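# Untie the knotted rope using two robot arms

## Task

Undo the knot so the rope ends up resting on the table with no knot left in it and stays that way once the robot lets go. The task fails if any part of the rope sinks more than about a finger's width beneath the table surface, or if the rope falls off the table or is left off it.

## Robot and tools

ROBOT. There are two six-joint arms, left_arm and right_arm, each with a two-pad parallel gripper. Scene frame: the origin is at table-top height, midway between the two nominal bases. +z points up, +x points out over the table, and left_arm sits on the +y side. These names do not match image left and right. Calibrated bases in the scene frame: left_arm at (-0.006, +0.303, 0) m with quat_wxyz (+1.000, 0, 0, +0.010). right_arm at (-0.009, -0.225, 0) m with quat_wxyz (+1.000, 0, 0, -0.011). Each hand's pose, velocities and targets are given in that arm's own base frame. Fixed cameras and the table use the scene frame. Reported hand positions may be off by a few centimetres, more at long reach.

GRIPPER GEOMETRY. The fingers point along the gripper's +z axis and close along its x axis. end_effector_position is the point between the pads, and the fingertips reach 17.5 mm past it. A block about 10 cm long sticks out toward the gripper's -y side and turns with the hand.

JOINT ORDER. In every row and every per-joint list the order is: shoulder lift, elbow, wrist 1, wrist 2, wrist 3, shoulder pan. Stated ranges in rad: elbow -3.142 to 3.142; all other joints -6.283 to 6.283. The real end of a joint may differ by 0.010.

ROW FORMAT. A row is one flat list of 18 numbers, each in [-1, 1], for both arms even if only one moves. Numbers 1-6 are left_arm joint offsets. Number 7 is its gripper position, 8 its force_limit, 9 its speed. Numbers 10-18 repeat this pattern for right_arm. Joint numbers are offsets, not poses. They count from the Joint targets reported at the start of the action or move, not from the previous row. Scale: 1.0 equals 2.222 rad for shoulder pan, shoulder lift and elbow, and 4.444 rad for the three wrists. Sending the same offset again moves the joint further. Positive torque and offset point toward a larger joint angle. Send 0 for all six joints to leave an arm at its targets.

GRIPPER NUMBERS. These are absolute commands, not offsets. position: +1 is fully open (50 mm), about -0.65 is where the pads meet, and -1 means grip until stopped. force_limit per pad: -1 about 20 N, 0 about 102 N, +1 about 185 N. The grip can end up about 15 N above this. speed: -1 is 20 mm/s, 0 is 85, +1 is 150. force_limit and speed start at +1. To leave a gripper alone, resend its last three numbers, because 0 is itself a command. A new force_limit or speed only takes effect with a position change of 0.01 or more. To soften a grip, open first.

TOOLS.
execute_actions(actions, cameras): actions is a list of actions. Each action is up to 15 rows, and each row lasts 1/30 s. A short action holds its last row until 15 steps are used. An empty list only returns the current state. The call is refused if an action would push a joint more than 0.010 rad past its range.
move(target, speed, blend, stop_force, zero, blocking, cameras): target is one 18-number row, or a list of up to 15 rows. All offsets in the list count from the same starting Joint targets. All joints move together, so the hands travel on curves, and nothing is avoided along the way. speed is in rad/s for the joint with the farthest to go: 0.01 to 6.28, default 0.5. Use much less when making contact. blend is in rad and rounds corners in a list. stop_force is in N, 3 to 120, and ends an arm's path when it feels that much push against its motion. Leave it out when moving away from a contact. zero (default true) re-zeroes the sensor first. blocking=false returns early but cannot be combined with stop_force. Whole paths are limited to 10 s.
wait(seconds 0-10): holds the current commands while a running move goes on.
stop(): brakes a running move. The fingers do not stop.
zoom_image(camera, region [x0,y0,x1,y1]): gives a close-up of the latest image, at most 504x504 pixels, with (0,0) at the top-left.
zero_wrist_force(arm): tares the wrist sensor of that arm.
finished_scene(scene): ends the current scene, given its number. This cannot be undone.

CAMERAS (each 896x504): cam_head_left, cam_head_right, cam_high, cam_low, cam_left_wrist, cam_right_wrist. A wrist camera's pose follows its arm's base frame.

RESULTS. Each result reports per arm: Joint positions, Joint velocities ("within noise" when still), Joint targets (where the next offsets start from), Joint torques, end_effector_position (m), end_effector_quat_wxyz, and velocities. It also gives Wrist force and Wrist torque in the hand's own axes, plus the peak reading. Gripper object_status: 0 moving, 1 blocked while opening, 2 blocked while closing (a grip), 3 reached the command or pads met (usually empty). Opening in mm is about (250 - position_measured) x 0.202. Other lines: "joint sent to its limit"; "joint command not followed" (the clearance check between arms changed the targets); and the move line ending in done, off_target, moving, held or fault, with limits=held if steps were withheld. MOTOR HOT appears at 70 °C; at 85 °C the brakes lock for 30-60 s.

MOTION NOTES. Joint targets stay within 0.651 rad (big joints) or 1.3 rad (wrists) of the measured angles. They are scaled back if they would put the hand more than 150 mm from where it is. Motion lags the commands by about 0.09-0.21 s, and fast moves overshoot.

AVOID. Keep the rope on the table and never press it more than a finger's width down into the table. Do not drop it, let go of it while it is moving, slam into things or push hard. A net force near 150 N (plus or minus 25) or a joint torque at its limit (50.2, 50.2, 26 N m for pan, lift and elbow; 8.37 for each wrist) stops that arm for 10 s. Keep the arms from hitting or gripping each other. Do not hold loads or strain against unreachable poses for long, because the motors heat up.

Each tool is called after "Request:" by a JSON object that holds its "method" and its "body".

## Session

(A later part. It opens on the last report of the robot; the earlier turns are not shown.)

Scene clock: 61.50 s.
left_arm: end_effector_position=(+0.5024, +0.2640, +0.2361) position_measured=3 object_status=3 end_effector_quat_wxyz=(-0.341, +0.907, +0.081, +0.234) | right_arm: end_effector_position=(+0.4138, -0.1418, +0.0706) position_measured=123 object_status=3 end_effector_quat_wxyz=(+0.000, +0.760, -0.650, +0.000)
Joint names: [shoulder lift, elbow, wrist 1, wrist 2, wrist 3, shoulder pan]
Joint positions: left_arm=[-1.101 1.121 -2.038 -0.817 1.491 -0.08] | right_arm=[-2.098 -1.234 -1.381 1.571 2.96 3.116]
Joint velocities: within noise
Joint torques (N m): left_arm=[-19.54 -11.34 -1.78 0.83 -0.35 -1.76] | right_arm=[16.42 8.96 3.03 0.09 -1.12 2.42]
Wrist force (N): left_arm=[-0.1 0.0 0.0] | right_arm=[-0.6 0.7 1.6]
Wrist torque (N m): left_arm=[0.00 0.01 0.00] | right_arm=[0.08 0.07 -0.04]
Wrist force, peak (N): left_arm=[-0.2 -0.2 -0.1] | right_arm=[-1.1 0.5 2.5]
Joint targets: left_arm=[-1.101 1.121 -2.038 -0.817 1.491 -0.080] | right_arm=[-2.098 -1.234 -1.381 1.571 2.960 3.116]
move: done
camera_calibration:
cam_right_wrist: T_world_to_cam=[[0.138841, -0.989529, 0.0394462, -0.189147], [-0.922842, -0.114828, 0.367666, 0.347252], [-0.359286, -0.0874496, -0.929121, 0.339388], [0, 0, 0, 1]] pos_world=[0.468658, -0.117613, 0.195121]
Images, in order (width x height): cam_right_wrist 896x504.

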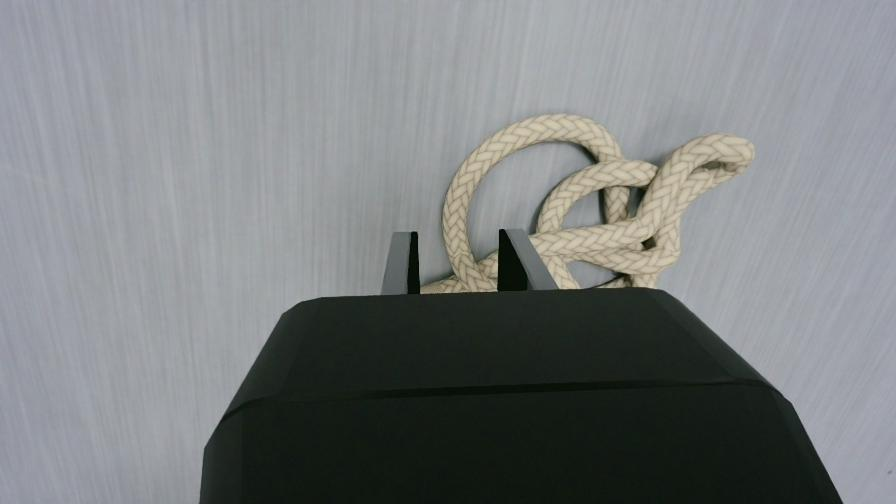

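Request:
{"method": "move", "body": {"target": [0,0,0,0,0,0,1,1,1,-0.0256,-0.0621,0.0438,0,0,0,0.2,-0.7,-0.5], "speed": 0.15, "stop_force": 6, "cameras": ["cam_right_wrist"]}}

Request:
{"method": "move", "body": {"target": [0,0,0,0,0,0,1,1,1,0,0,0,0,0,0,-1,-0.7,-0.5], "cameras": ["cam_right_wrist"]}}

Scene clock: 64.17 s.
left_arm: end_effector_position=(+0.5024, +0.2640, +0.2361) position_measured=3 object_status=3 end_effector_quat_wxyz=(-0.341, +0.907, +0.081, +0.234) | right_arm: end_effector_position=(+0.4137, -0.1418, +0.0235) position_measured=123 object_status=3 end_effector_quat_wxyz=(+0.000, +0.760, -0.650, +0.000)
Joint names: [shoulder lift, elbow, wrist 1, wrist 2, wrist 3, shoulder pan]
Joint positions: left_arm=[-1.101 1.121 -2.038 -0.817 1.491 -0.08] | right_arm=[-2.155 -1.372 -1.186 1.571 2.96 3.116]
Joint velocities: within noise
Joint torques (N m): left_arm=[-19.57 -11.45 -1.75 0.8 -0.36 -1.74] | right_arm=[16.28 9.04 2.99 0.09 -1.07 1.91]
Wrist force (N): left_arm=[-0.1 0.0 0.0] | right_arm=[-0.5 0.6 1.8]
Wrist torque (N m): left_arm=[0.00 0.01 0.00] | right_arm=[0.06 0.05 -0.04]
Wrist force, peak (N): left_arm=[-0.2 0.0 -0.2] | right_arm=[-0.7 0.6 2.2]
Joint targets: left_arm=[-1.101 1.121 -2.038 -0.817 1.491 -0.080] | right_arm=[-2.155 -1.372 -1.186 1.571 2.960 3.116]
move: done
camera_calibration:
cam_right_wrist: T_world_to_cam=[[0.139034, -0.989506, 0.0393419, -0.187363], [-0.922731, -0.115025, 0.367882, 0.364462], [-0.359496, -0.0874502, -0.92904, 0.295713], [0, 0, 0, 1]] pos_world=[0.468658, -0.117614, 0.148022]
Images, in order (width x height): cam_right_wrist 896x504.

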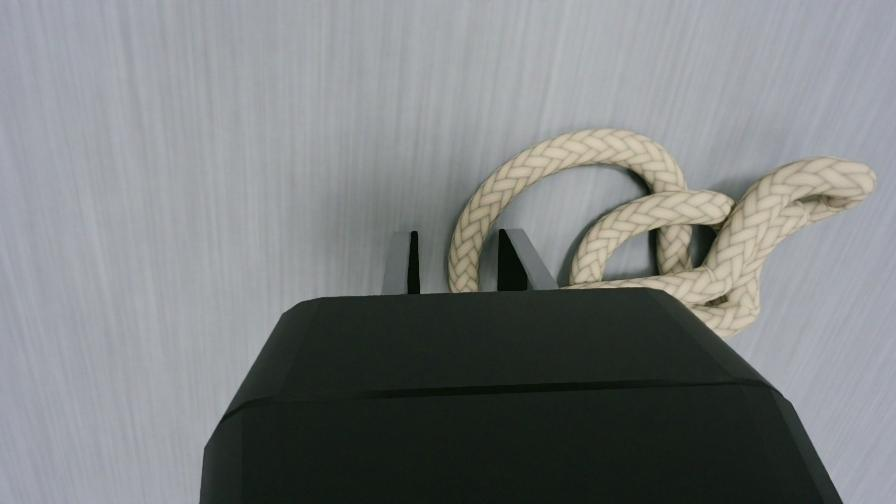

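Scene clock: 64.73 s.
left_arm: end_effector_position=(+0.5024, +0.2640, +0.2361) position_measured=3 object_status=3 end_effector_quat_wxyz=(-0.341, +0.907, +0.081, +0.234) | right_arm: end_effector_position=(+0.4137, -0.1418, +0.0235) position_measured=207 object_status=2 end_effector_quat_wxyz=(+0.000, +0.760, -0.650, +0.000)
Joint names: [shoulder lift, elbow, wrist 1, wrist 2, wrist 3, shoulder pan]
Joint positions: left_arm=[-1.101 1.121 -2.038 -0.817 1.491 -0.08] | right_arm=[-2.155 -1.372 -1.186 1.571 2.96 3.116]
Joint velocities: within noise
Joint torques (N m): left_arm=[-19.35 -11.53 -1.77 0.82 -0.34 -1.85] | right_arm=[16.4 9.16 2.92 0.03 -1.09 1.9]
Wrist force (N): left_arm=[-0.1 0.1 -0.1] | right_arm=[-0.9 0.6 0.4]
Wrist torque (N m): left_arm=[0.01 0.01 0.00] | right_arm=[0.04 0.07 -0.04]
Wrist force, peak (N): left_arm=[-0.1 0.0 -0.2] | right_arm=[-0.6 0.5 1.9]
Joint targets: left_arm=[-1.101 1.121 -2.038 -0.817 1.491 -0.080] | right_arm=[-2.155 -1.372 -1.186 1.571 2.960 3.116]
move: done
camera_calibration:
cam_right_wrist: T_world_to_cam=[[0.139034, -0.989506, 0.0393419, -0.187363], [-0.922731, -0.115025, 0.367882, 0.364462], [-0.359496, -0.0874502, -0.92904, 0.295713], [0, 0, 0, 1]] pos_world=[0.468658, -0.117614, 0.148022]
Images, in order (width x height): cam_right_wrist 896x504.

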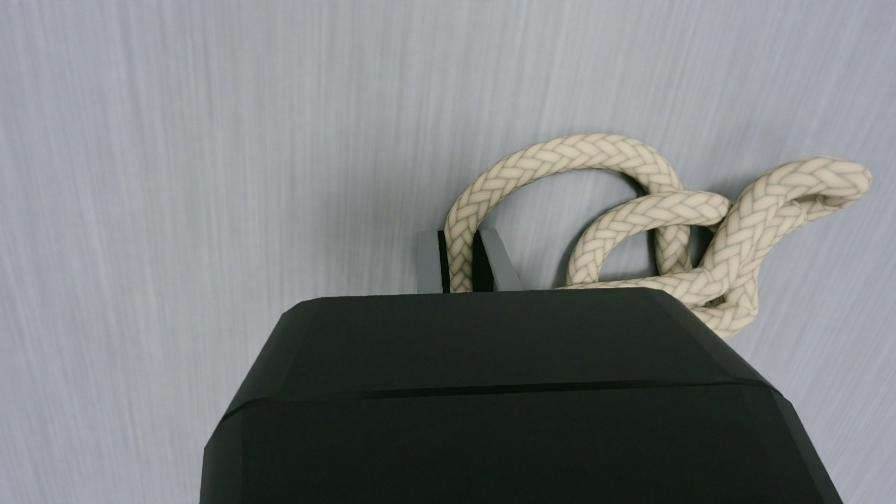

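Request:
{"method": "move", "body": {"target": [[0,0,0,0,0,0,1,1,1,0.0256,0.0621,-0.0438,0,0,0,-1,-0.7,-0.5],[0,0,0,0,0,0,1,1,1,0.1497,-0.1176,-0.0160,0,0.0412,0.0823,-1,-0.7,-0.5]], "speed": [0.3,0.4], "cameras": ["cam_right_wrist","cam_high"]}}

Request:
{"method": "zoom_image", "body": {"camera": "cam_high", "region": [380, 310, 480, 410]}}

Scene clock: 67.17 s.
left_arm: end_effector_position=(+0.5024, +0.2640, +0.2361) position_measured=3 object_status=3 end_effector_quat_wxyz=(-0.341, +0.907, +0.081, +0.234) | right_arm: end_effector_position=(+0.3650, -0.0749, +0.0705) position_measured=207 object_status=2 end_effector_quat_wxyz=(+0.000, +0.760, -0.650, +0.000)
Joint names: [shoulder lift, elbow, wrist 1, wrist 2, wrist 3, shoulder pan]
Joint positions: left_arm=[-1.101 1.121 -2.038 -0.817 1.491 -0.08] | right_arm=[-1.822 -1.633 -1.257 1.571 3.143 3.299]
Joint velocities: within noise
Joint torques (N m): left_arm=[-19.43 -11.59 -1.78 0.81 -0.38 -2.12] | right_arm=[16.4 8.84 3 0.06 1.06 2.92]
Wrist force (N): left_arm=[-0.1 0.0 0.0] | right_arm=[-0.4 0.7 1.7]
Wrist torque (N m): left_arm=[0.00 0.02 0.00] | right_arm=[0.09 0.03 -0.04]
Wrist force, peak (N): left_arm=[-0.2 -0.1 -0.2] | right_arm=[-0.7 0.6 2.6]
Joint targets: left_arm=[-1.101 1.121 -2.038 -0.817 1.491 -0.080] | right_arm=[-1.822 -1.633 -1.257 1.571 3.143 3.299]
move: done
camera_calibration:
cam_right_wrist: T_world_to_cam=[[0.138805, -0.989537, 0.0393545, -0.116235], [-0.922846, -0.114828, 0.367655, 0.309929], [-0.359289, -0.0873504, -0.929129, 0.327612], [0, 0, 0, 1]] pos_world=[0.419858, -0.0508137, 0.195021]
Images, in order (width x height): cam_high 896x504, cam_right_wrist 896x504.

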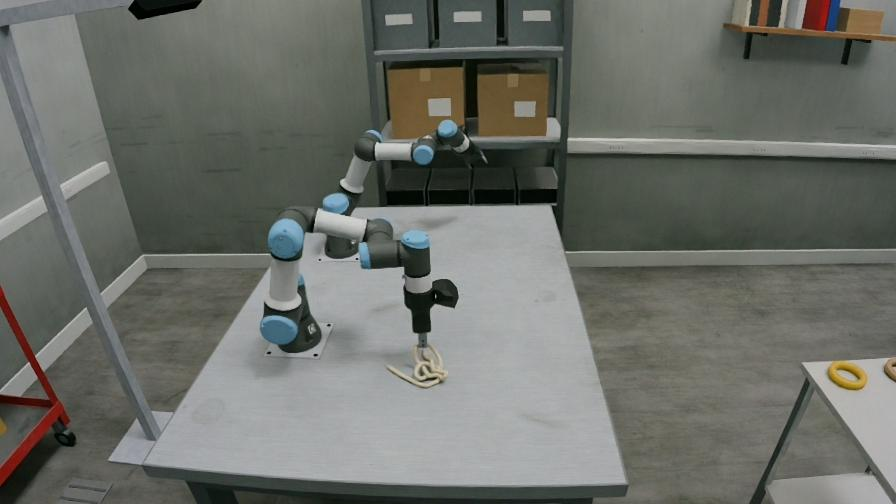

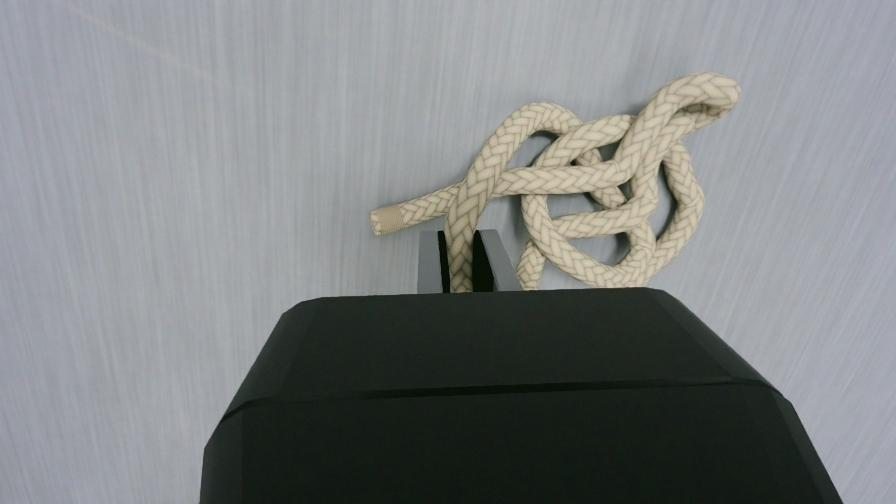

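Scaled by 5.040 from the camera's 896x504 image, which has a finer 1280x720 frame.

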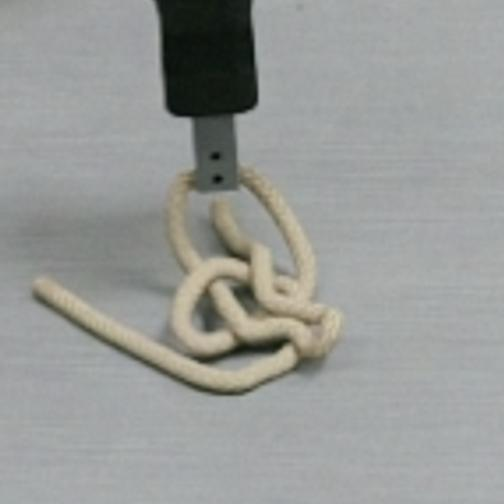

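Request:
{"method": "move", "body": {"target": [0,0,0,0,0,0,1,1,1,0.0322,-0.0751,0.0213,0,0.0478,0.0957,-1,-0.7,-0.5], "speed": 0.3, "cameras": ["cam_right_wrist","cam_high"]}}

Request:
{"method": "zoom_image", "body": {"camera": "cam_high", "region": [380, 310, 480, 410]}}

Scene clock: 68.73 s.
left_arm: end_effector_position=(+0.5024, +0.2640, +0.2361) position_measured=3 object_status=3 end_effector_quat_wxyz=(-0.341, +0.907, +0.081, +0.234) | right_arm: end_effector_position=(+0.3499, -0.0050, +0.0551) position_measured=207 object_status=2 end_effector_quat_wxyz=(+0.000, +0.760, -0.650, +0.000)
Joint names: [shoulder lift, elbow, wrist 1, wrist 2, wrist 3, shoulder pan]
Joint positions: left_arm=[-1.101 1.121 -2.038 -0.817 1.491 -0.08] | right_arm=[-1.75 -1.8 -1.163 1.571 3.356 3.511]
Joint velocities: within noise
Joint torques (N m): left_arm=[-19.37 -11.62 -1.76 0.84 -0.36 -1.97] | right_arm=[15.47 8.5 3.03 -0.01 1.06 2.54]
Wrist force (N): left_arm=[-0.2 0.0 -0.1] | right_arm=[-0.4 0.8 1.7]
Wrist torque (N m): left_arm=[0.00 0.03 0.00] | right_arm=[0.09 0.03 -0.04]
Wrist force, peak (N): left_arm=[-0.1 0.0 -0.2] | right_arm=[-1.0 1.0 2.0]
Joint targets: left_arm=[-1.101 1.121 -2.038 -0.817 1.491 -0.080] | right_arm=[-1.750 -1.800 -1.162 1.571 3.356 3.511]
move: done
camera_calibration:
cam_right_wrist: T_world_to_cam=[[0.139038, -0.989499, 0.039502, -0.0444996], [-0.922571, -0.114931, 0.368312, 0.30955], [-0.359904, -0.0876529, -0.928863, 0.314228], [0, 0, 0, 1]] pos_world=[0.404861, 0.0190874, 0.179621]
Images, in order (width x height): cam_high 896x504, cam_right_wrist 896x504.

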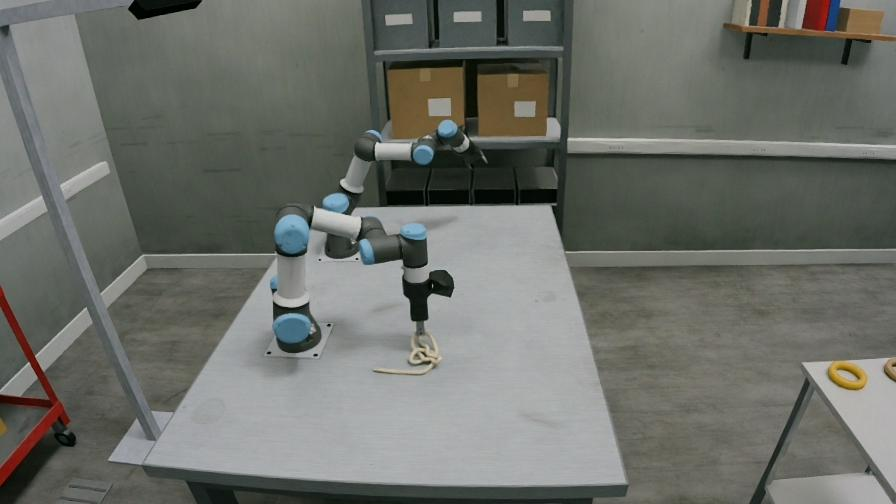

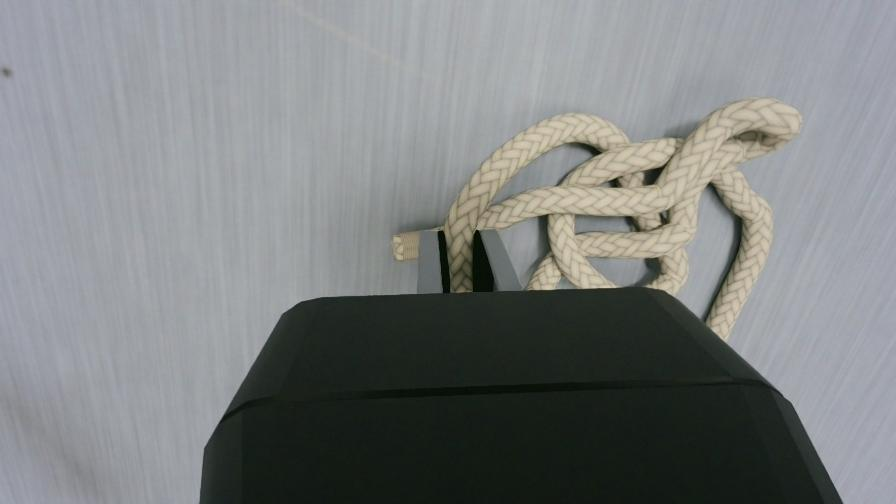

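Scaled by 5.040 from the camera's 896x504 image, which has a finer 1280x720 frame.

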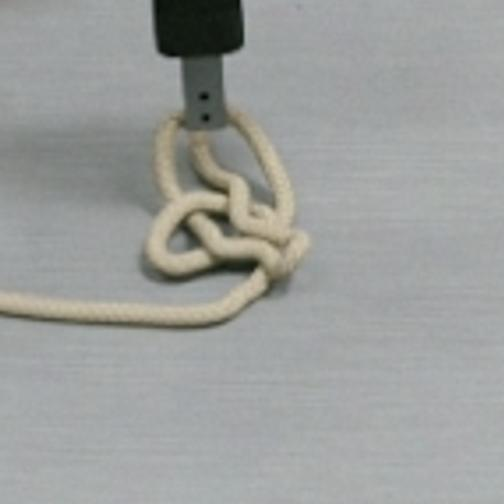

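Request:
{"method": "move", "body": {"target": [0,0,0,0,0,0,1,1,1,-0.0169,-0.0260,0.0214,0,0,0,-1,-0.7,-0.5], "speed": 0.12, "stop_force": 4, "cameras": []}}

Request:
{"method": "move", "body": {"target": [0,0,0,0,0,0,1,1,1,0,0,0,0,0,0,0.1,-0.7,-0.9], "cameras": []}}

Request:
{"method": "move", "body": {"target": [0,0,0,0,0,0,1,1,1,0.0488,0.1521,-0.1005,0,0,0,0.1,-0.7,-0.9], "speed": 0.4, "cameras": ["cam_right_wrist"]}}

Request:
{"method": "zoom_image", "body": {"camera": "cam_right_wrist", "region": [380, 80, 700, 300]}}

Scene clock: 70.87 s.
left_arm: end_effector_position=(+0.5024, +0.2640, +0.2361) position_measured=3 object_status=3 end_effector_quat_wxyz=(-0.341, +0.907, +0.081, +0.234) | right_arm: end_effector_position=(+0.3498, -0.0050, +0.0351) position_measured=207 object_status=2 end_effector_quat_wxyz=(+0.000, +0.760, -0.650, +0.000)
Joint names: [shoulder lift, elbow, wrist 1, wrist 2, wrist 3, shoulder pan]
Joint positions: left_arm=[-1.101 1.121 -2.038 -0.817 1.491 -0.08] | right_arm=[-1.788 -1.858 -1.067 1.571 3.356 3.511]
Joint velocities: within noise
Joint torques (N m): left_arm=[-19.69 -11.62 -1.78 0.83 -0.35 -2.03] | right_arm=[11.04 8.48 2.97 0.02 1.04 1.4]
Wrist force (N): left_arm=[-0.1 -0.1 0.0] | right_arm=[-0.6 1.0 1.6]
Wrist torque (N m): left_arm=[-0.01 0.02 0.00] | right_arm=[0.11 0.05 -0.04]
Wrist force, peak (N): left_arm=[-0.2 -0.1 -0.1] | right_arm=[-0.3 1.1 1.8]
Joint targets: left_arm=[-1.101 1.121 -2.038 -0.817 1.491 -0.080] | right_arm=[-1.788 -1.858 -1.067 1.571 3.356 3.511]
move: done
No camera images: "cameras" was empty.

Scene clock: 71.63 s.
left_arm: end_effector_position=(+0.5024, +0.2640, +0.2361) position_measured=3 object_status=3 end_effector_quat_wxyz=(-0.341, +0.907, +0.081, +0.234) | right_arm: end_effector_position=(+0.3498, -0.0050, +0.0351) position_measured=138 object_status=3 end_effector_quat_wxyz=(+0.000, +0.760, -0.650, +0.000)
Joint names: [shoulder lift, elbow, wrist 1, wrist 2, wrist 3, shoulder pan]
Joint positions: left_arm=[-1.101 1.121 -2.038 -0.817 1.491 -0.08] | right_arm=[-1.788 -1.858 -1.067 1.571 3.356 3.511]
Joint velocities: within noise
Joint torques (N m): left_arm=[-19.38 -11.81 -1.77 0.8 -0.32 -1.85] | right_arm=[11.04 8.97 2.9 0.05 1.01 1.16]
Wrist force (N): left_arm=[-0.2 -0.1 -0.1] | right_arm=[-0.3 1.0 1.5]
Wrist torque (N m): left_arm=[-0.02 0.03 0.00] | right_arm=[0.12 0.00 -0.04]
Wrist force, peak (N): left_arm=[-0.2 -0.1 -0.1] | right_arm=[-0.2 1.0 1.6]
Joint targets: left_arm=[-1.101 1.121 -2.038 -0.817 1.491 -0.080] | right_arm=[-1.788 -1.858 -1.067 1.571 3.356 3.511]
move: done
No camera images: "cameras" was empty.

Scene clock: 73.33 s.
left_arm: end_effector_position=(+0.5024, +0.2640, +0.2361) position_measured=3 object_status=3 end_effector_quat_wxyz=(-0.341, +0.907, +0.081, +0.234) | right_arm: end_effector_position=(+0.3499, -0.0049, +0.1300) position_measured=138 object_status=3 end_effector_quat_wxyz=(+0.000, +0.760, -0.650, +0.000)
Joint names: [shoulder lift, elbow, wrist 1, wrist 2, wrist 3, shoulder pan]
Joint positions: left_arm=[-1.101 1.121 -2.038 -0.817 1.491 -0.08] | right_arm=[-1.68 -1.52 -1.514 1.571 3.356 3.511]
Joint velocities: within noise
Joint torques (N m): left_arm=[-19.47 -11.94 -1.75 0.8 -0.35 -2.12] | right_arm=[15.36 12.06 1.41 0.05 1.04 0.48]
Wrist force (N): left_arm=[-0.1 -0.1 -0.1] | right_arm=[-0.4 0.9 1.7]
Wrist torque (N m): left_arm=[-0.02 0.02 0.00] | right_arm=[0.10 0.01 -0.04]
Wrist force, peak (N): left_arm=[-0.2 0.0 -0.1] | right_arm=[-0.2 1.2 2.4]
Joint targets: left_arm=[-1.101 1.121 -2.038 -0.817 1.491 -0.080] | right_arm=[-1.680 -1.520 -1.514 1.571 3.356 3.511]
move: done
camera_calibration:
cam_right_wrist: T_world_to_cam=[[0.139102, -0.989489, 0.0395315, -0.0473886], [-0.9224, -0.114939, 0.368736, 0.281837], [-0.360317, -0.0877557, -0.928693, 0.383842], [0, 0, 0, 1]] pos_world=[0.404863, 0.0191879, 0.254421]
Images, in order (width x height): cam_right_wrist 896x504.

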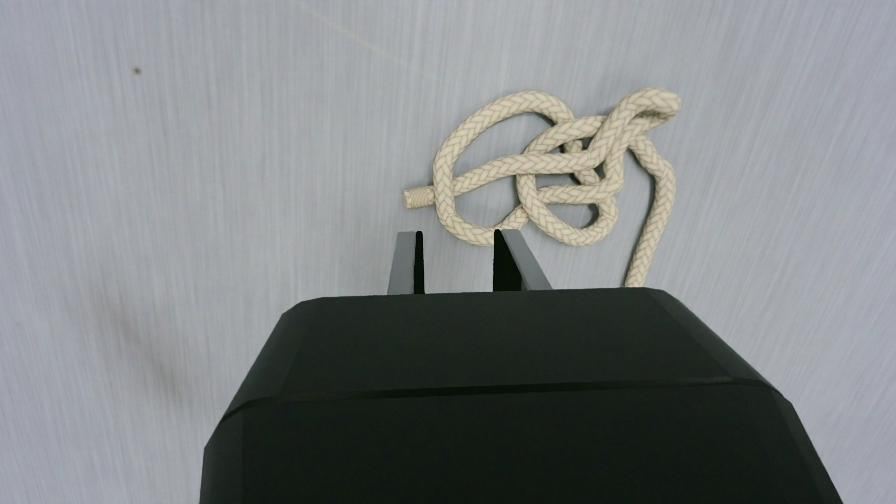

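Scaled by 1.575 from the camera's 896x504 image, which has a finer 1280x720 frame.

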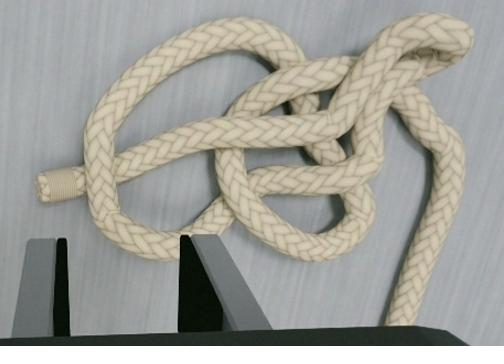

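Request:
{"method": "move", "body": {"target": [0,0,0,0,0,0,1,1,1,-0.0351,-0.0875,0.0616,0,0.2646,-0.0286,0.12,-0.7,-0.5], "speed": 0.8, "cameras": ["cam_right_wrist"]}}

Scene clock: 75.73 s.
left_arm: end_effector_position=(+0.5024, +0.2640, +0.2361) position_measured=3 object_status=3 end_effector_quat_wxyz=(-0.341, +0.907, +0.081, +0.234) | right_arm: end_effector_position=(+0.3564, -0.0248, +0.0705) position_measured=134 object_status=3 end_effector_quat_wxyz=(+0.000, -0.241, +0.970, +0.000)
Joint names: [shoulder lift, elbow, wrist 1, wrist 2, wrist 3, shoulder pan]
Joint positions: left_arm=[-1.101 1.121 -2.038 -0.817 1.491 -0.08] | right_arm=[-1.758 -1.714 -1.24 1.571 4.531 3.448]
Joint velocities: within noise
Joint torques (N m): left_arm=[-19.47 -11.93 -1.8 0.77 -0.34 -2.02] | right_arm=[11.19 8.98 2.97 -0.07 1.13 -2.39]
Wrist force (N): left_arm=[-0.2 -0.1 -0.1] | right_arm=[-0.5 0.7 1.9]
Wrist torque (N m): left_arm=[-0.01 0.03 0.00] | right_arm=[0.07 0.04 -0.03]
Wrist force, peak (N): left_arm=[-0.2 -0.1 -0.1] | right_arm=[-0.5 0.3 2.1]
Joint targets: left_arm=[-1.101 1.121 -2.038 -0.817 1.491 -0.080] | right_arm=[-1.758 -1.714 -1.240 1.571 4.532 3.448]
move: done
camera_calibration:
cam_right_wrist: T_world_to_cam=[[-0.890378, -0.453559, 0.0388662, 0.31477], [-0.409253, 0.834933, 0.367966, 0.14826], [-0.199345, 0.311723, -0.929027, 0.281814], [0, 0, 0, 1]] pos_world=[0.397118, -0.0688683, 0.195025]
Images, in order (width x height): cam_right_wrist 896x504.

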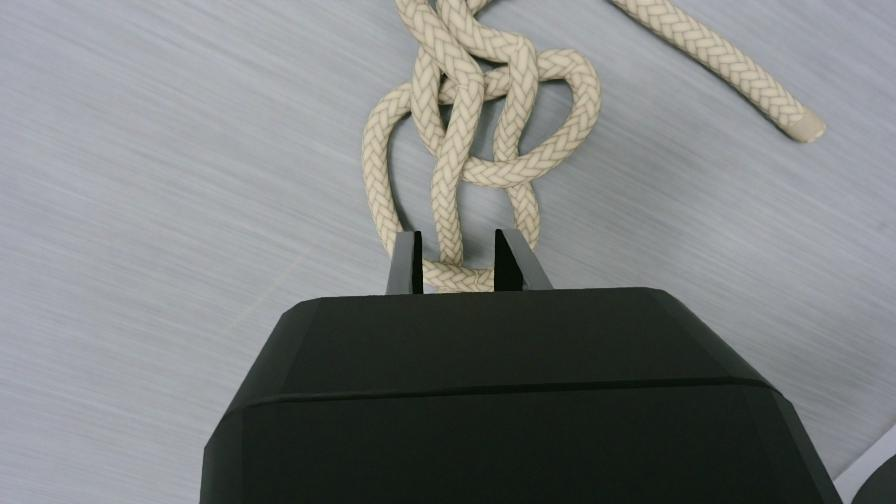

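Request:
{"method": "move", "body": {"target": [0,0,0,0,0,0,1,1,1,-0.0390,-0.0623,0.0505,0,0,0,0.12,-0.7,-0.5], "speed": 0.15, "stop_force": 6, "cameras": ["cam_right_wrist"]}}

Request:
{"method": "move", "body": {"target": [0,0,0,0,0,0,1,1,1,0,0,0,0,0,0,-1,-0.7,-0.5], "cameras": []}}

Request:
{"method": "move", "body": {"target": [[0,0,0,0,0,0,1,1,1,0.0390,0.0623,-0.0505,0,0,0,-1,-0.7,-0.5],[0,0,0,0,0,0,1,1,1,-0.0298,0.1525,-0.0613,0,-0.0403,-0.0805,-1,-0.7,-0.5]], "speed": [0.25,0.35], "cameras": ["cam_right_wrist","cam_high"]}}

Request:
{"method": "zoom_image", "body": {"camera": "cam_high", "region": [380, 310, 480, 410]}}

Scene clock: 78.63 s.
left_arm: end_effector_position=(+0.5024, +0.2640, +0.2361) position_measured=3 object_status=3 end_effector_quat_wxyz=(-0.341, +0.907, +0.081, +0.234) | right_arm: end_effector_position=(+0.3563, -0.0248, +0.0224) position_measured=134 object_status=3 end_effector_quat_wxyz=(+0.000, -0.241, +0.971, +0.000)
Joint names: [shoulder lift, elbow, wrist 1, wrist 2, wrist 3, shoulder pan]
Joint positions: left_arm=[-1.101 1.121 -2.038 -0.817 1.491 -0.08] | right_arm=[-1.844 -1.853 -1.016 1.571 4.532 3.448]
Joint velocities: within noise
Joint torques (N m): left_arm=[-19.43 -12.14 -1.79 0.84 -0.34 -1.97] | right_arm=[11.79 8.31 2.92 -0.09 1.03 -1.5]
Wrist force (N): left_arm=[-0.1 -0.2 -0.1] | right_arm=[-0.5 0.9 1.9]
Wrist torque (N m): left_arm=[-0.02 0.01 0.00] | right_arm=[0.11 0.04 -0.04]
Wrist force, peak (N): left_arm=[-0.2 -0.1 -0.1] | right_arm=[-0.4 0.9 2.5]
Joint targets: left_arm=[-1.101 1.121 -2.038 -0.817 1.491 -0.080] | right_arm=[-1.844 -1.853 -1.016 1.571 4.532 3.448]
move: done
camera_calibration:
cam_right_wrist: T_world_to_cam=[[-0.890431, -0.4534, 0.0395155, 0.31649], [-0.408889, 0.835089, 0.368017, 0.165779], [-0.199858, 0.311536, -0.928979, 0.237289], [0, 0, 0, 1]] pos_world=[0.397022, -0.0688677, 0.146921]
Images, in order (width x height): cam_right_wrist 896x504.

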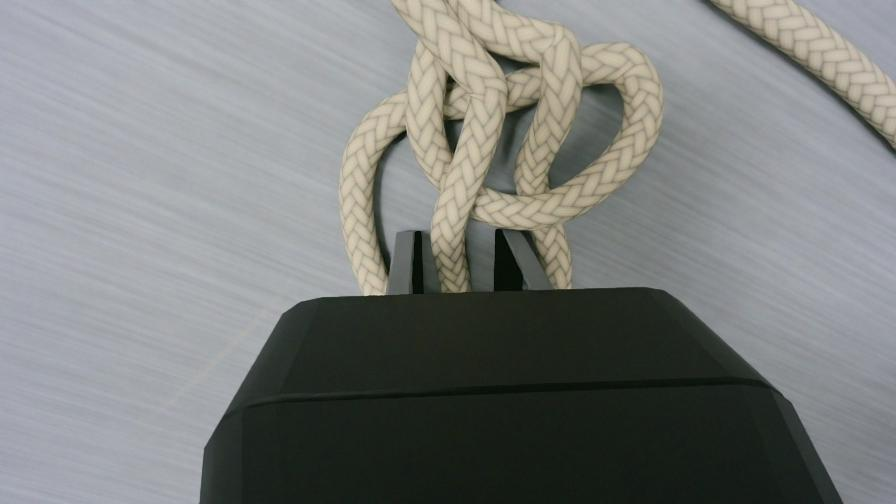

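Scene clock: 79.13 s.
left_arm: end_effector_position=(+0.5024, +0.2640, +0.2361) position_measured=3 object_status=3 end_effector_quat_wxyz=(-0.341, +0.907, +0.081, +0.234) | right_arm: end_effector_position=(+0.3563, -0.0248, +0.0224) position_measured=207 object_status=2 end_effector_quat_wxyz=(+0.000, -0.241, +0.971, +0.000)
Joint names: [shoulder lift, elbow, wrist 1, wrist 2, wrist 3, shoulder pan]
Joint positions: left_arm=[-1.101 1.121 -2.038 -0.817 1.491 -0.08] | right_arm=[-1.844 -1.853 -1.016 1.571 4.532 3.448]
Joint velocities: within noise
Joint torques (N m): left_arm=[-19.43 -12.14 -1.8 0.86 -0.34 -2.07] | right_arm=[11.61 8.59 2.86 -0.03 1.03 -1.42]
Wrist force (N): left_arm=[-0.1 -0.1 0.0] | right_arm=[-0.5 0.9 1.9]
Wrist torque (N m): left_arm=[-0.01 0.01 0.00] | right_arm=[0.10 0.04 -0.04]
Wrist force, peak (N): left_arm=[-0.2 0.0 -0.2] | right_arm=[-0.5 0.8 2.1]
Joint targets: left_arm=[-1.101 1.121 -2.038 -0.817 1.491 -0.080] | right_arm=[-1.844 -1.853 -1.016 1.571 4.532 3.448]
move: done
No camera images: "cameras" was empty.

Scene clock: 81.23 s.
left_arm: end_effector_position=(+0.5024, +0.2640, +0.2361) position_measured=3 object_status=3 end_effector_quat_wxyz=(-0.341, +0.907, +0.081, +0.234) | right_arm: end_effector_position=(+0.3849, -0.0828, +0.0705) position_measured=207 object_status=2 end_effector_quat_wxyz=(+0.000, -0.241, +0.970, +0.000)
Joint names: [shoulder lift, elbow, wrist 1, wrist 2, wrist 3, shoulder pan]
Joint positions: left_arm=[-1.101 1.121 -2.038 -0.817 1.491 -0.08] | right_arm=[-1.91 -1.514 -1.288 1.571 4.353 3.269]
Joint velocities: within noise
Joint torques (N m): left_arm=[-19.53 -12.21 -1.79 0.85 -0.34 -2] | right_arm=[13.82 11.62 1.37 0 -1.12 -2.45]
Wrist force (N): left_arm=[-0.1 -0.1 -0.1] | right_arm=[-0.3 0.6 1.8]
Wrist torque (N m): left_arm=[-0.02 0.01 0.00] | right_arm=[0.06 -0.01 -0.03]
Wrist force, peak (N): left_arm=[-0.3 0.1 -0.2] | right_arm=[-0.2 0.9 2.8]
Joint targets: left_arm=[-1.101 1.121 -2.038 -0.817 1.491 -0.080] | right_arm=[-1.910 -1.514 -1.288 1.571 4.353 3.269]
move: done
camera_calibration:
cam_right_wrist: T_world_to_cam=[[-0.890323, -0.453628, 0.0393177, 0.313632], [-0.40917, 0.834962, 0.367993, 0.208272], [-0.199761, 0.311545, -0.928997, 0.305702], [0, 0, 0, 1]] pos_world=[0.42552, -0.126867, 0.195022]
Images, in order (width x height): cam_high 896x504, cam_right_wrist 896x504.

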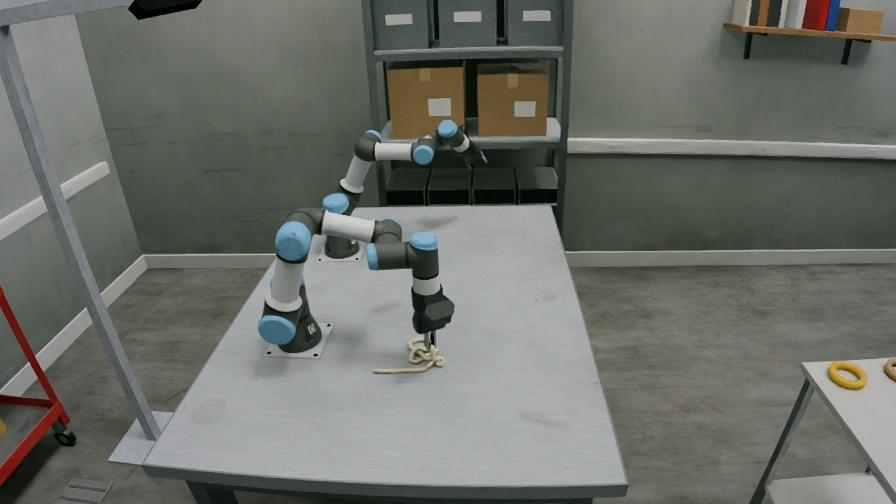

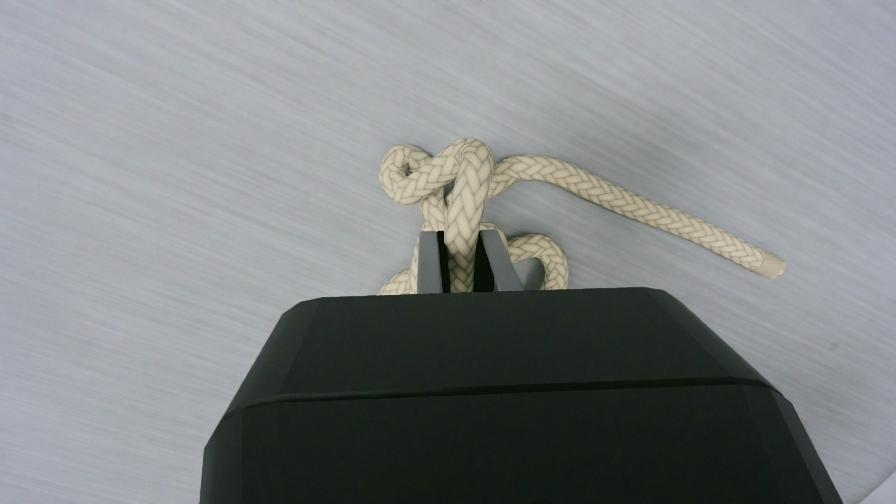

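Scaled by 5.040 from the camera's 896x504 image, which has a finer 1280x720 frame.

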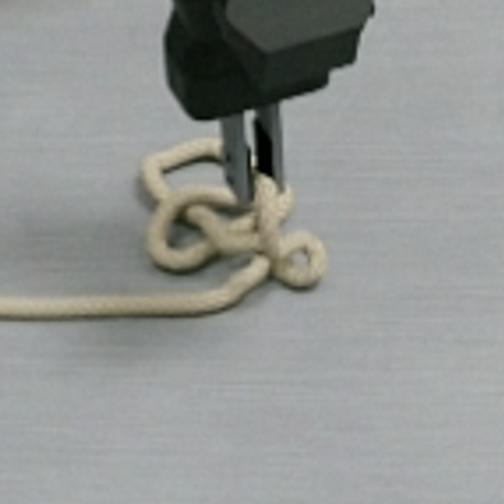

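Request:
{"method": "execute_actions", "body": {"actions": [], "cameras": ["cam_right_wrist","cam_high","cam_head_right"]}}

Request:
{"method": "zoom_image", "body": {"camera": "cam_right_wrist", "region": [200, 0, 700, 500]}}

Scene clock: 82.07 s.
left_arm: end_effector_position=(+0.5024, +0.2640, +0.2361) position_measured=3 object_status=3 end_effector_quat_wxyz=(-0.341, +0.907, +0.081, +0.234) | right_arm: end_effector_position=(+0.3849, -0.0828, +0.0705) position_measured=207 object_status=2 end_effector_quat_wxyz=(+0.000, -0.241, +0.970, +0.000)
Joint names: [shoulder lift, elbow, wrist 1, wrist 2, wrist 3, shoulder pan]
Joint positions: left_arm=[-1.101 1.121 -2.038 -0.817 1.491 -0.08] | right_arm=[-1.91 -1.514 -1.288 1.571 4.353 3.269]
Joint velocities: within noise
Joint torques (N m): left_arm=[-19.53 -12.25 -1.79 0.84 -0.34 -2.17] | right_arm=[13.55 11.33 1.46 -0.02 -1.06 -2.32]
Wrist force (N): left_arm=[-0.1 -0.1 0.0] | right_arm=[-0.4 0.7 1.6]
Wrist torque (N m): left_arm=[-0.01 0.02 0.00] | right_arm=[0.07 0.01 -0.04]
Wrist force, peak (N): left_arm=[-0.2 0.0 -0.2] | right_arm=[-0.4 0.7 1.8]
Joint targets: left_arm=[-1.101 1.121 -2.038 -0.817 1.491 -0.080] | right_arm=[-1.910 -1.514 -1.288 1.571 4.353 3.269]
Tool commands: left_gripper/position=+1.0 left_gripper/force_limit=+1.0 left_gripper/speed=+1.0 right_gripper/position=-1.0 right_gripper/force_limit=-0.7 right_gripper/speed=-0.5
camera_calibration:
cam_right_wrist: T_world_to_cam=[[-0.890323, -0.453628, 0.0393177, 0.313721], [-0.40917, 0.834962, 0.367993, 0.208313], [-0.199761, 0.311545, -0.928997, 0.305722], [0, 0, 0, 1]] pos_world=[0.42562, -0.126867, 0.195022]
Images, in order (width x height): cam_head_right 896x504, cam_high 896x504, cam_right_wrist 896x504.

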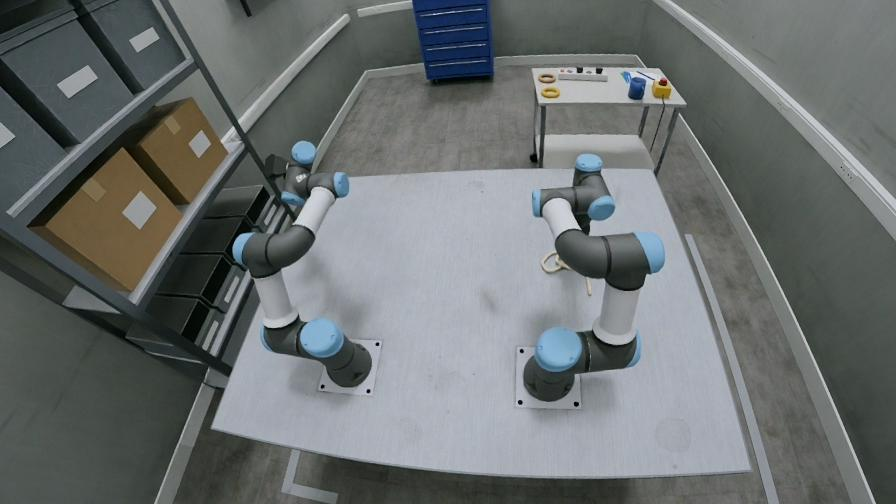

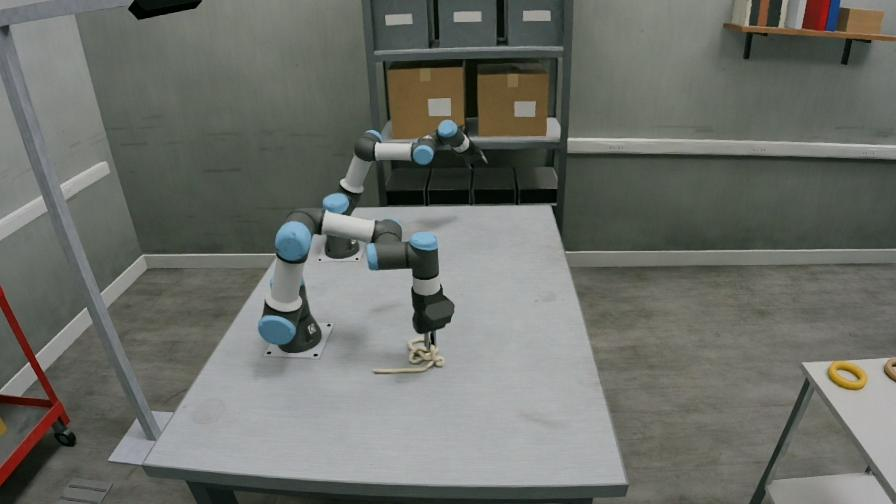

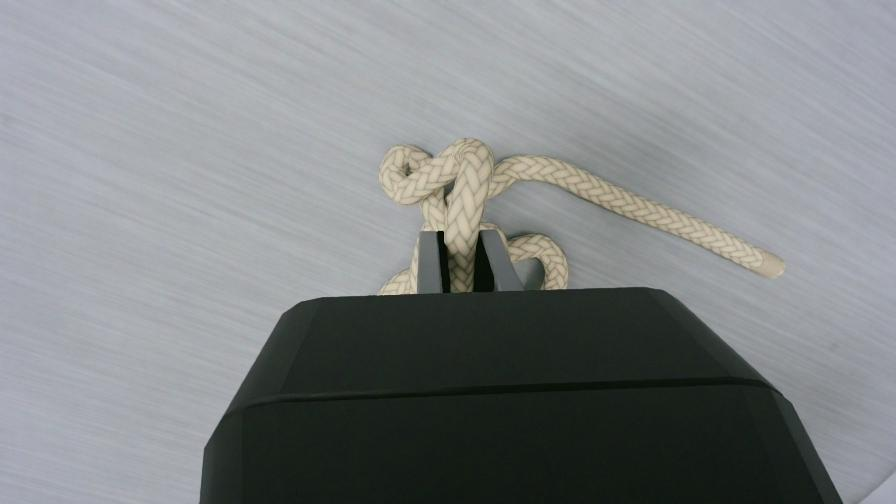

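Scaled by 1.008 from the camera's 896x504 image, which has a finer 1280x720 frame.

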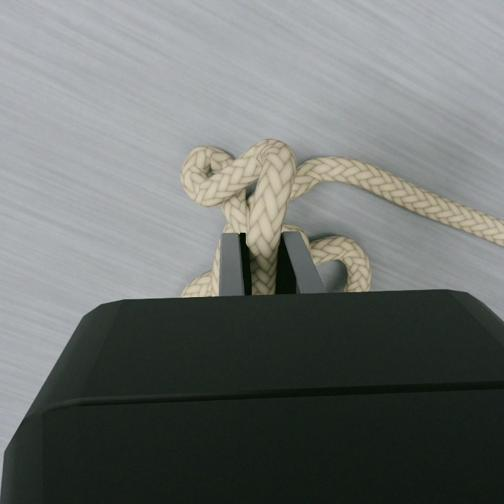

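Request:
{"method": "move", "body": {"target": [0,0,0,0,0,0,1,1,1,0.016,0.1272,-0.0717,0,0,0,-1,-0.7,-0.5], "speed": 0.2, "cameras": ["cam_right_wrist","cam_high","cam_low"]}}

Request:
{"method": "zoom_image", "body": {"camera": "cam_high", "region": [350, 280, 500, 400]}}

Request:
{"method": "zoom_image", "body": {"camera": "cam_low", "region": [240, 200, 480, 400]}}

Request:
{"method": "zoom_image", "body": {"camera": "cam_right_wrist", "region": [300, 50, 650, 310]}}

Scene clock: 84.40 s.
left_arm: end_effector_position=(+0.5024, +0.2640, +0.2361) position_measured=3 object_status=3 end_effector_quat_wxyz=(-0.341, +0.907, +0.081, +0.234) | right_arm: end_effector_position=(+0.3849, -0.0828, +0.1402) position_measured=207 object_status=2 end_effector_quat_wxyz=(+0.000, -0.241, +0.970, +0.000)
Joint names: [shoulder lift, elbow, wrist 1, wrist 2, wrist 3, shoulder pan]
Joint positions: left_arm=[-1.101 1.121 -2.038 -0.817 1.491 -0.08] | right_arm=[-1.875 -1.231 -1.607 1.571 4.353 3.269]
Joint velocities: within noise
Joint torques (N m): left_arm=[-19.76 -12.25 -1.78 0.83 -0.34 -2.13] | right_arm=[17.49 12.15 1.37 -0.01 -1.04 -1.58]
Wrist force (N): left_arm=[-0.1 0.0 -0.1] | right_arm=[-0.2 0.8 1.6]
Wrist torque (N m): left_arm=[0.00 0.01 0.00] | right_arm=[0.09 -0.02 -0.04]
Wrist force, peak (N): left_arm=[-0.2 0.0 -0.2] | right_arm=[-0.1 0.7 2.3]
Joint targets: left_arm=[-1.101 1.121 -2.038 -0.817 1.491 -0.080] | right_arm=[-1.875 -1.231 -1.607 1.571 4.353 3.269]
move: done
camera_calibration:
cam_right_wrist: T_world_to_cam=[[-0.89032, -0.4536, 0.0397105, 0.310886], [-0.408989, 0.834987, 0.368137, 0.182591], [-0.200145, 0.311519, -0.928923, 0.370519], [0, 0, 0, 1]] pos_world=[0.425623, -0.126867, 0.26462]
Images, in order (width x height): cam_high 896x504, cam_low 896x504, cam_right_wrist 896x504.

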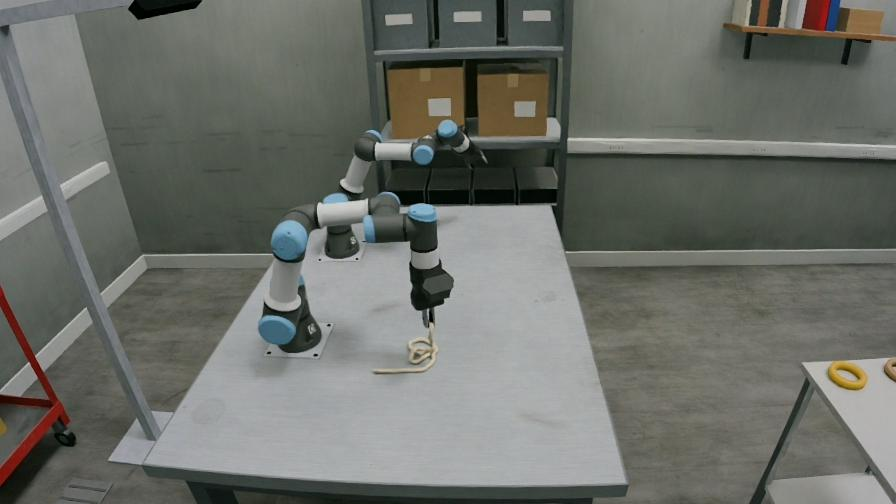

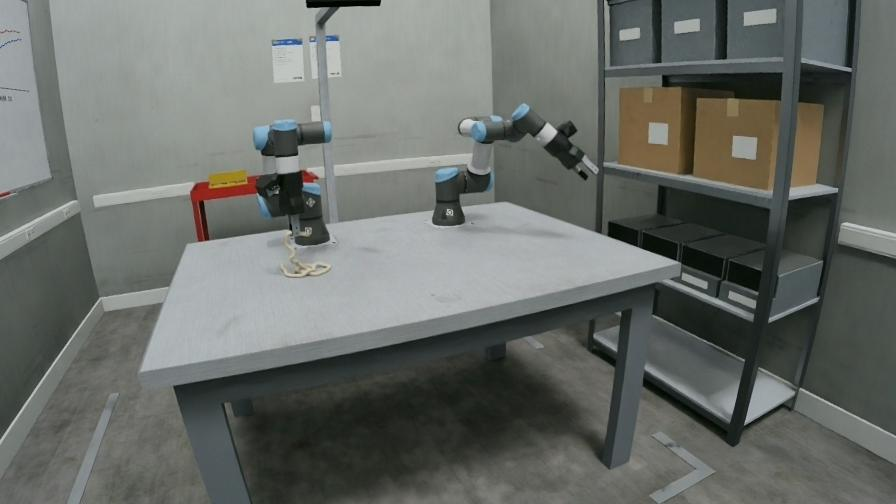

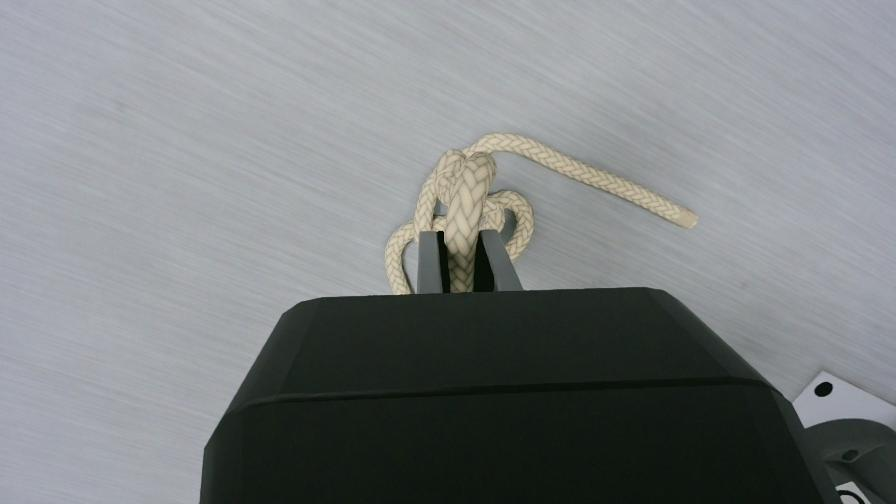

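Scaled by 3.360 from the camera's 896x504 image, which has a finer 1280x720 frame.

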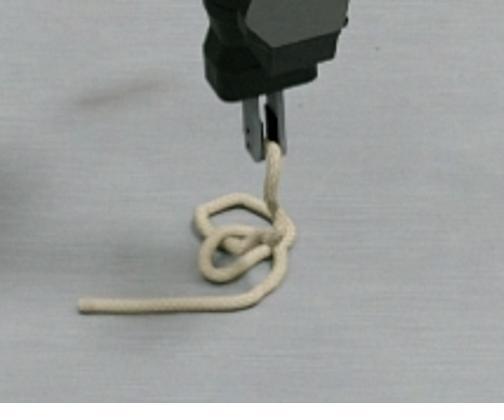

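Scaled by 2.100 from the camera's 896x504 image, which has a finer 1280x720 frame.

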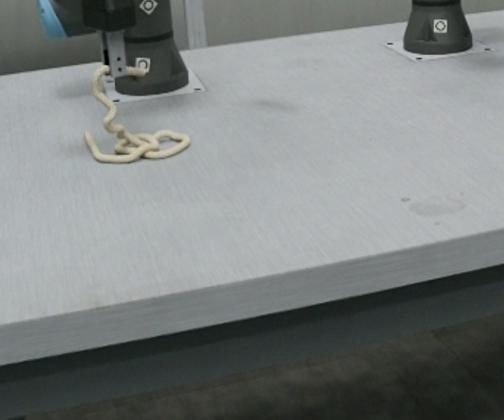

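Scaled by 1.440 from the camera's 896x504 image, which has a finer 1280x720 frame.

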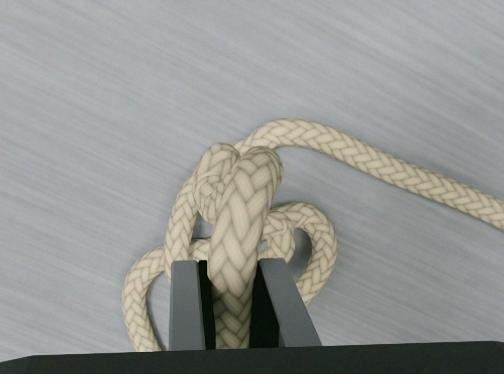

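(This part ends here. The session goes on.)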